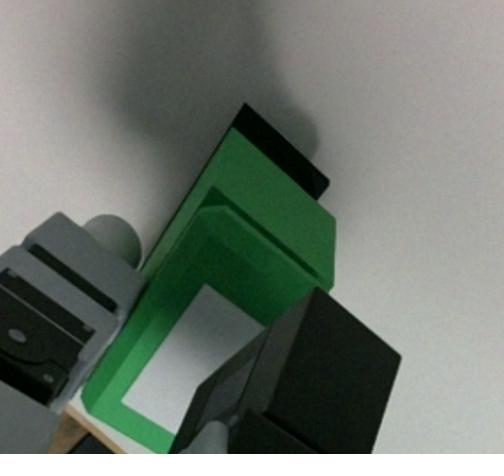

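>>> {"op": "move", "data": {"arm1": {"joints": {"joint2_rad": 2.141, "joint3_rad": 1.606, "joint4_rad": -1.083}, "min_time_s": 0.8}}}

Scene clock: 744.83 s.
Joint torques (N m): arm1=[-1.03 -12.81 6.86 0.44 0.13 0.09] | arm2=[-0.67 -5.42 7.31 -0.12 0.1 -0.05] | arm3=[0.38 -14.1 16.42 2.33 0.09 0.06]
Motor temperatures (°C): arm1=[24 27 35 23 24 26] | arm2=[26 24 34 26 24 23] | arm3=[25 27 48 24 24 24]
Heat: arm1: hottest joint3_rad 35 °C; arm2: hottest joint3_rad 34 °C; arm3: hottest joint3_rad 48 °C.
move: arm1 done
Joint velocities: within noise
arm1.joint_positions: joint1_rad=+0.631 joint2_rad=+2.095 joint3_rad=+1.621 joint4_rad=-1.087 joint5_rad=+0.001 joint6_rad=+0.483 hand_index_mcp=+0.748 hand_index_abd=-0.116 hand_index_pip=+0.578 hand_index_dip=+0.697 hand_middle_mcp=-0.885 hand_middle_abd=+0.001 hand_middle_pip=-0.297 hand_middle_dip=+0.699 hand_ring_mcp=+0.750 hand_ring_abd=+0.102 hand_ring_pip=+0.579 hand_ring_dip=+0.697 hand_thumb_cmc=+0.712 hand_thumb_axl=+0.677 hand_thumb_mcp=+0.212 hand_thumb_ipl=+0.164 hand_current_limit=+0.700 hand_speed=-0.930
arm1.joint_status: all done
arm1.hand_state: goal,blocked,goal,goal,goal,goal,goal,goal,goal,blocked,goal,goal,goal,goal,goal,goal
arm1.index_mcp_current_ma: -5
arm1.index_abd_current_ma: 443
arm1.index_pip_current_ma: 0
arm1.index_dip_current_ma: 0
arm1.middle_mcp_current_ma: 5
arm1.middle_abd_current_ma: 0
arm1.middle_pip_current_ma: 2
arm1.middle_dip_current_ma: 2
arm1.ring_mcp_current_ma: -4
arm1.ring_abd_current_ma: -444
arm1.ring_pip_current_ma: 0
arm1.ring_dip_current_ma: 0
arm1.thumb_cmc_current_ma: -1
arm1.thumb_axl_current_ma: 0
arm1.thumb_mcp_current_ma: -19
arm1.thumb_ipl_current_ma: -5
arm1.hand_goal_index_mcp: 0.754
arm1.hand_goal_index_abd: -0.270
arm1.hand_goal_index_pip: 0.578
arm1.hand_goal_index_dip: 0.696
arm1.hand_goal_middle_mcp: -0.890
arm1.hand_goal_middle_abd: 0.000
arm1.hand_goal_middle_pip: -0.300
arm1.hand_goal_middle_dip: 0.696
arm1.hand_goal_ring_mcp: 0.754
arm1.hand_goal_ring_abd: 0.256
arm1.hand_goal_ring_pip: 0.578
arm1.hand_goal_ring_dip: 0.696
arm1.hand_goal_thumb_cmc: 0.714
arm1.hand_goal_thumb_axl: 0.678
arm1.hand_goal_thumb_mcp: 0.224
arm1.hand_goal_thumb_ipl: 0.168
arm1.hand: x=+0.2678 y=+1.6634 z=+0.8003 quat_wxyz=(-0.006, +0.515, +0.857, +0.009) (m; scene frame)
arm1.hand_target: x=+0.2595 y=+1.6535 z=+0.7649 quat_wxyz=(-0.008, +0.521, +0.853, -0.019) (m; scene frame)
arm1.hand_status: not commanded
arm2, arm3: as last shown
pictures: none

>>> {"op": "move", "data": {"arm1": {"joints": {"joint2_rad": 2.117, "joint3_rad": 1.619, "joint4_rad": -1.083}, "min_time_s": 0.8}}}

>>> {"op": "move", "data": {"arm1": {"joints": {"hand_index_abd": -0.16, "hand_ring_abd": 0.145}}}}

>>> {"op": "move", "data": {"arm1": {"joints": {"hand_index_abd": -0.06, "hand_ring_abd": 0.04}}, "cameras": ["room_a", "arm1_cam_wrist"]}}

>>> {"op": "zoom_image", "data": {"camera": "room_a", "region": [480, 310, 530, 370]}}

Scene clock: 746.80 s.
Joint torques (N m): arm1=[-1.03 -14.51 8.02 0.42 0.13 0.09] | arm2=[-0.73 -5.36 7.32 -0.09 0.1 -0.05] | arm3=[0.32 -14.15 16.42 2.32 0.09 0.06]
Motor temperatures (°C): arm1=[24 27 35 23 24 26] | arm2=[26 24 34 26 24 23] | arm3=[25 27 48 24 24 24]
Heat: arm1: hottest joint3_rad 35 °C; arm2: hottest joint3_rad 34 °C; arm3: hottest joint3_rad 48 °C.
move: arm1 done
Joint velocities: within noise
arm1.joint_positions: joint1_rad=+0.631 joint2_rad=+2.095 joint3_rad=+1.621 joint4_rad=-1.087 joint5_rad=+0.001 joint6_rad=+0.483 hand_index_mcp=+0.748 hand_index_abd=-0.116 hand_index_pip=+0.578 hand_index_dip=+0.697 hand_middle_mcp=-0.885 hand_middle_abd=+0.001 hand_middle_pip=-0.297 hand_middle_dip=+0.699 hand_ring_mcp=+0.750 hand_ring_abd=+0.102 hand_ring_pip=+0.579 hand_ring_dip=+0.697 hand_thumb_cmc=+0.712 hand_thumb_axl=+0.677 hand_thumb_mcp=+0.212 hand_thumb_ipl=+0.164 hand_current_limit=+0.700 hand_speed=-0.930
arm1.joint_status: all done
arm1.hand_state: goal,blocked,goal,goal,goal,goal,goal,goal,goal,blocked,goal,goal,goal,goal,goal,goal
arm1.index_mcp_current_ma: -5
arm1.index_abd_current_ma: 443
arm1.index_pip_current_ma: 0
arm1.index_dip_current_ma: 0
arm1.middle_mcp_current_ma: 5
arm1.middle_abd_current_ma: 0
arm1.middle_pip_current_ma: 2
arm1.middle_dip_current_ma: 2
arm1.ring_mcp_current_ma: -4
arm1.ring_abd_current_ma: -444
arm1.ring_pip_current_ma: 0
arm1.ring_dip_current_ma: 0
arm1.thumb_cmc_current_ma: -1
arm1.thumb_axl_current_ma: 0
arm1.thumb_mcp_current_ma: -19
arm1.thumb_ipl_current_ma: -5
arm1.hand_goal_index_mcp: 0.754
arm1.hand_goal_index_abd: -0.270
arm1.hand_goal_index_pip: 0.578
arm1.hand_goal_index_dip: 0.696
arm1.hand_goal_middle_mcp: -0.890
arm1.hand_goal_middle_abd: 0.000
arm1.hand_goal_middle_pip: -0.300
arm1.hand_goal_middle_dip: 0.696
arm1.hand_goal_ring_mcp: 0.754
arm1.hand_goal_ring_abd: 0.256
arm1.hand_goal_ring_pip: 0.578
arm1.hand_goal_ring_dip: 0.696
arm1.hand_goal_thumb_cmc: 0.714
arm1.hand_goal_thumb_axl: 0.678
arm1.hand_goal_thumb_mcp: 0.224
arm1.hand_goal_thumb_ipl: 0.168
arm1.hand: x=+0.2678 y=+1.6634 z=+0.8003 quat_wxyz=(-0.006, +0.515, +0.857, +0.009) (m; scene frame)
arm1.hand_target: x=+0.2649 y=+1.6609 z=+0.7854 quat_wxyz=(-0.007, +0.521, +0.853, -0.001) (m; scene frame)
arm1.hand_status: not commanded
arm2, arm3: as last shown
pictures: none

Scene clock: 747.53 s.
Joint torques (N m): arm1=[-1.03 -14.51 8.03 0.38 0.13 0.09] | arm2=[-0.79 -5.42 7.31 -0.1 0.1 -0.06] | arm3=[0.38 -14.15 16.43 2.32 0.09 0.05]
Motor temperatures (°C): arm1=[24 27 35 23 24 26] | arm2=[26 24 34 26 24 23] | arm3=[25 27 48 24 24 24]
Heat: arm1: hottest joint3_rad 35 °C; arm2: hottest joint3_rad 34 °C; arm3: hottest joint3_rad 48 °C.
move: arm1 off_target
Joint velocities: within noise
arm1.joint_positions: joint1_rad=+0.631 joint2_rad=+2.095 joint3_rad=+1.621 joint4_rad=-1.086 joint5_rad=+0.001 joint6_rad=+0.483 hand_index_mcp=+0.747 hand_index_abd=-0.116 hand_index_pip=+0.577 hand_index_dip=+0.697 hand_middle_mcp=-0.885 hand_middle_abd=+0.001 hand_middle_pip=-0.297 hand_middle_dip=+0.699 hand_ring_mcp=+0.748 hand_ring_abd=+0.092 hand_ring_pip=+0.577 hand_ring_dip=+0.697 hand_thumb_cmc=+0.712 hand_thumb_axl=+0.677 hand_thumb_mcp=+0.212 hand_thumb_ipl=+0.164 hand_current_limit=+0.700 hand_speed=-0.930
arm1.joint_status: hand_index_abd off_target (ended at -0.116, target -0.160); hand_ring_abd off_target (ended at +0.092, target +0.145)
arm1.hand_state: goal,blocked,goal,goal,goal,goal,goal,goal,goal,blocked,goal,goal,goal,goal,goal,goal
arm1.index_mcp_current_ma: -7
arm1.index_abd_current_ma: 73
arm1.index_pip_current_ma: -1
arm1.index_dip_current_ma: 0
arm1.middle_mcp_current_ma: 5
arm1.middle_abd_current_ma: 0
arm1.middle_pip_current_ma: 2
arm1.middle_dip_current_ma: 2
arm1.ring_mcp_current_ma: -5
arm1.ring_abd_current_ma: -99
arm1.ring_pip_current_ma: 0
arm1.ring_dip_current_ma: 0
arm1.thumb_cmc_current_ma: -1
arm1.thumb_axl_current_ma: 0
arm1.thumb_mcp_current_ma: -19
arm1.thumb_ipl_current_ma: -5
arm1.hand_goal_index_mcp: 0.754
arm1.hand_goal_index_abd: -0.160
arm1.hand_goal_index_pip: 0.578
arm1.hand_goal_index_dip: 0.696
arm1.hand_goal_middle_mcp: -0.890
arm1.hand_goal_middle_abd: 0.000
arm1.hand_goal_middle_pip: -0.300
arm1.hand_goal_middle_dip: 0.696
arm1.hand_goal_ring_mcp: 0.754
arm1.hand_goal_ring_abd: 0.146
arm1.hand_goal_ring_pip: 0.578
arm1.hand_goal_ring_dip: 0.696
arm1.hand_goal_thumb_cmc: 0.714
arm1.hand_goal_thumb_axl: 0.678
arm1.hand_goal_thumb_mcp: 0.224
arm1.hand_goal_thumb_ipl: 0.168
arm1.hand: x=+0.2679 y=+1.6635 z=+0.8003 quat_wxyz=(-0.006, +0.515, +0.857, +0.010) (m; scene frame)
arm1.hand_target: x=+0.2649 y=+1.6609 z=+0.7854 quat_wxyz=(-0.007, +0.521, +0.853, -0.001) (m; scene frame)
arm1.hand_status: not commanded
arm2.joint_positions: joint1_rad=-1.273 joint2_rad=+1.063 joint3_rad=+0.756 joint4_rad=-1.201 joint5_rad=+0.000 joint6_rad=+0.010 hand_index_mcp=+0.751 hand_index_abd=-0.001 hand_index_pip=+0.575 hand_index_dip=+0.693 hand_middle_mcp=+0.751 hand_middle_abd=+0.000 hand_middle_pip=+0.575 hand_middle_dip=+0.694 hand_ring_mcp=+0.751 hand_ring_abd=+0.000 hand_ring_pip=+0.575 hand_ring_dip=+0.693 hand_thumb_cmc=+0.712 hand_thumb_axl=+0.677 hand_thumb_mcp=+0.222 hand_thumb_ipl=+0.163 hand_current_limit=+0.700 hand_speed=-0.850
arm2.joint_status: not commanded
arm2.hand_state: goal,goal,goal,goal,goal,goal,goal,goal,goal,goal,goal,goal,goal,goal,goal,goal
arm2.index_mcp_current_ma: -10
arm2.index_abd_current_ma: -3
arm2.index_pip_current_ma: -10
arm2.index_dip_current_ma: -9
arm2.middle_mcp_current_ma: -11
arm2.middle_abd_current_ma: 1
arm2.middle_pip_current_ma: -9
arm2.middle_dip_current_ma: -7
arm2.ring_mcp_current_ma: -11
arm2.ring_abd_current_ma: -1
arm2.ring_pip_current_ma: -9
arm2.ring_dip_current_ma: -10
arm2.thumb_cmc_current_ma: -6
arm2.thumb_axl_current_ma: -4
arm2.thumb_mcp_current_ma: -10
arm2.thumb_ipl_current_ma: -22
arm2.hand_goal_index_mcp: 0.754
arm2.hand_goal_index_abd: 0.000
arm2.hand_goal_index_pip: 0.578
arm2.hand_goal_index_dip: 0.696
arm2.hand_goal_middle_mcp: 0.754
arm2.hand_goal_middle_abd: 0.000
arm2.hand_goal_middle_pip: 0.578
arm2.hand_goal_middle_dip: 0.696
arm2.hand_goal_ring_mcp: 0.754
arm2.hand_goal_ring_abd: 0.000
arm2.hand_goal_ring_pip: 0.578
arm2.hand_goal_ring_dip: 0.696
arm2.hand_goal_thumb_cmc: 0.714
arm2.hand_goal_thumb_axl: 0.678
arm2.hand_goal_thumb_mcp: 0.224
arm2.hand_goal_thumb_ipl: 0.168
arm2.hand: x=+0.1215 y=+0.3569 z=+0.9963 quat_wxyz=(+0.007, +0.152, -0.988, -0.029) (m; scene frame)
arm2.hand_target: x=+0.1253 y=+0.3537 z=+0.9954 quat_wxyz=(+0.006, +0.152, -0.988, -0.025) (m; scene frame)
arm2.hand_status: not commanded
arm3.joint_positions: joint1_rad=-0.661 joint2_rad=+1.359 joint3_rad=+1.551 joint4_rad=-1.019 joint5_rad=-0.001 joint6_rad=+1.030 hand_index_mcp=+1.000 hand_index_abd=+0.003 hand_index_pip=-1.000 hand_index_dip=+0.699 hand_middle_mcp=+1.000 hand_middle_abd=+0.002 hand_middle_pip=-0.998 hand_middle_dip=+0.698 hand_ring_mcp=+1.000 hand_ring_abd=+0.000 hand_ring_pip=-0.995 hand_ring_dip=+0.698 hand_thumb_cmc=+0.715 hand_thumb_axl=+0.677 hand_thumb_mcp=+0.223 hand_thumb_ipl=+0.168 hand_current_limit=+0.800 hand_speed=-0.800
arm3.joint_status: not commanded
arm3.hand_state: goal,goal,goal,goal,goal,goal,goal,goal,goal,goal,goal,goal,goal,goal,goal,goal
arm3.index_mcp_current_ma: -1
arm3.index_abd_current_ma: 5
arm3.index_pip_current_ma: 0
arm3.index_dip_current_ma: 5
arm3.middle_mcp_current_ma: 0
arm3.middle_abd_current_ma: 3
arm3.middle_pip_current_ma: 4
arm3.middle_dip_current_ma: 4
arm3.ring_mcp_current_ma: 0
arm3.ring_abd_current_ma: 0
arm3.ring_pip_current_ma: 11
arm3.ring_dip_current_ma: 5
arm3.thumb_cmc_current_ma: 1
arm3.thumb_axl_current_ma: -1
arm3.thumb_mcp_current_ma: -9
arm3.thumb_ipl_current_ma: -1
arm3.hand_goal_index_mcp: 1.000
arm3.hand_goal_index_abd: 0.000
arm3.hand_goal_index_pip: -1.000
arm3.hand_goal_index_dip: 0.696
arm3.hand_goal_middle_mcp: 1.000
arm3.hand_goal_middle_abd: 0.000
arm3.hand_goal_middle_pip: -1.000
arm3.hand_goal_middle_dip: 0.696
arm3.hand_goal_ring_mcp: 1.000
arm3.hand_goal_ring_abd: 0.000
arm3.hand_goal_ring_pip: -1.000
arm3.hand_goal_ring_dip: 0.696
arm3.hand_goal_thumb_cmc: 0.714
arm3.hand_goal_thumb_axl: 0.678
arm3.hand_goal_thumb_mcp: 0.226
arm3.hand_goal_thumb_ipl: 0.168
arm3.hand: x=-0.3254 y=-0.6529 z=+1.2925 quat_wxyz=(-0.269, +0.176, +0.914, +0.246) (m; scene frame)
arm3.hand_target: x=-0.3295 y=-0.6478 z=+1.3228 quat_wxyz=(-0.294, +0.178, +0.901, +0.266) (m; scene frame)
arm3.hand_status: not commanded
pictures: none

Scene clock: 748.33 s.
Joint torques (N m): arm1=[-0.97 -14.21 8.03 0.4 0.13 0.09] | arm2=[-0.73 -5.36 7.31 -0.1 0.1 -0.06] | arm3=[0.38 -14.15 16.43 2.32 0.09 0.05]
Motor temperatures (°C): arm1=[24 27 35 23 24 26] | arm2=[26 24 34 26 24 23] | arm3=[25 27 48 24 24 24]
Heat: arm1: hottest joint3_rad 35 °C; arm2: hottest joint3_rad 34 °C; arm3: hottest joint3_rad 48 °C.
move: arm1 done
Joint velocities: within noise
arm1.joint_positions: joint1_rad=+0.631 joint2_rad=+2.095 joint3_rad=+1.621 joint4_rad=-1.085 joint5_rad=+0.001 joint6_rad=+0.483 hand_index_mcp=+0.749 hand_index_abd=-0.063 hand_index_pip=+0.576 hand_index_dip=+0.697 hand_middle_mcp=-0.885 hand_middle_abd=+0.001 hand_middle_pip=-0.297 hand_middle_dip=+0.699 hand_ring_mcp=+0.749 hand_ring_abd=+0.043 hand_ring_pip=+0.576 hand_ring_dip=+0.697 hand_thumb_cmc=+0.712 hand_thumb_axl=+0.677 hand_thumb_mcp=+0.212 hand_thumb_ipl=+0.164 hand_current_limit=+0.700 hand_speed=-0.930
arm1.joint_status: all done
arm1.hand_state: goal,goal,goal,goal,goal,goal,goal,goal,goal,goal,goal,goal,goal,goal,goal,goal
arm1.index_mcp_current_ma: -4
arm1.index_abd_current_ma: -1
arm1.index_pip_current_ma: -1
arm1.index_dip_current_ma: 0
arm1.middle_mcp_current_ma: 5
arm1.middle_abd_current_ma: 0
arm1.middle_pip_current_ma: 2
arm1.middle_dip_current_ma: 2
arm1.ring_mcp_current_ma: -4
arm1.ring_abd_current_ma: 2
arm1.ring_pip_current_ma: -1
arm1.ring_dip_current_ma: 0
arm1.thumb_cmc_current_ma: -1
arm1.thumb_axl_current_ma: 0
arm1.thumb_mcp_current_ma: -19
arm1.thumb_ipl_current_ma: -5
arm1.hand_goal_index_mcp: 0.754
arm1.hand_goal_index_abd: -0.060
arm1.hand_goal_index_pip: 0.578
arm1.hand_goal_index_dip: 0.696
arm1.hand_goal_middle_mcp: -0.890
arm1.hand_goal_middle_abd: 0.000
arm1.hand_goal_middle_pip: -0.300
arm1.hand_goal_middle_dip: 0.696
arm1.hand_goal_ring_mcp: 0.754
arm1.hand_goal_ring_abd: 0.040
arm1.hand_goal_ring_pip: 0.578
arm1.hand_goal_ring_dip: 0.696
arm1.hand_goal_thumb_cmc: 0.714
arm1.hand_goal_thumb_axl: 0.678
arm1.hand_goal_thumb_mcp: 0.224
arm1.hand_goal_thumb_ipl: 0.168
arm1.hand: x=+0.2679 y=+1.6636 z=+0.8004 quat_wxyz=(-0.006, +0.515, +0.857, +0.010) (m; scene frame)
arm1.hand_target: x=+0.2649 y=+1.6609 z=+0.7854 quat_wxyz=(-0.007, +0.521, +0.853, -0.001) (m; scene frame)
arm1.hand_status: not commanded
arm2, arm3: as last shown
pictures: arm1_cam_wrist, room_a
Images, in order (width x height): arm1_cam_wrist 672x504, room_a 672x504.

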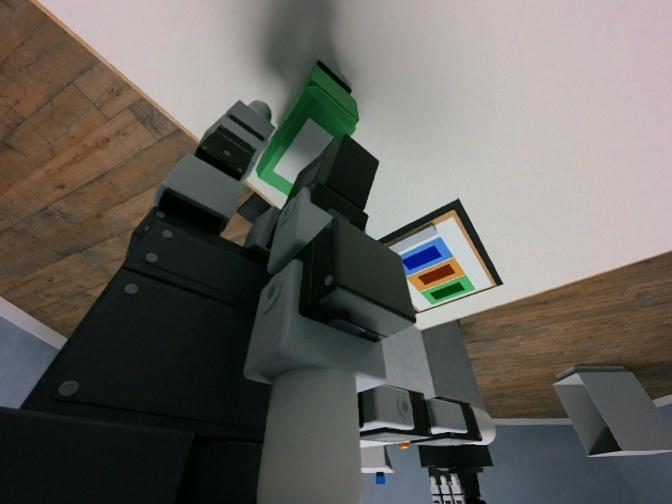

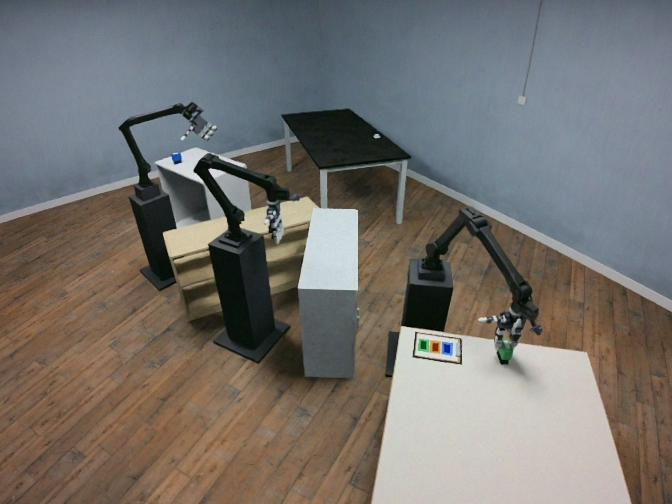

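Scaled by 8.400 from the camera's 672x504 image, which has a finer 960x720 frame.

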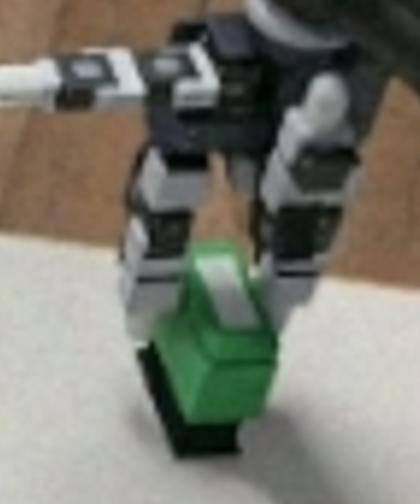

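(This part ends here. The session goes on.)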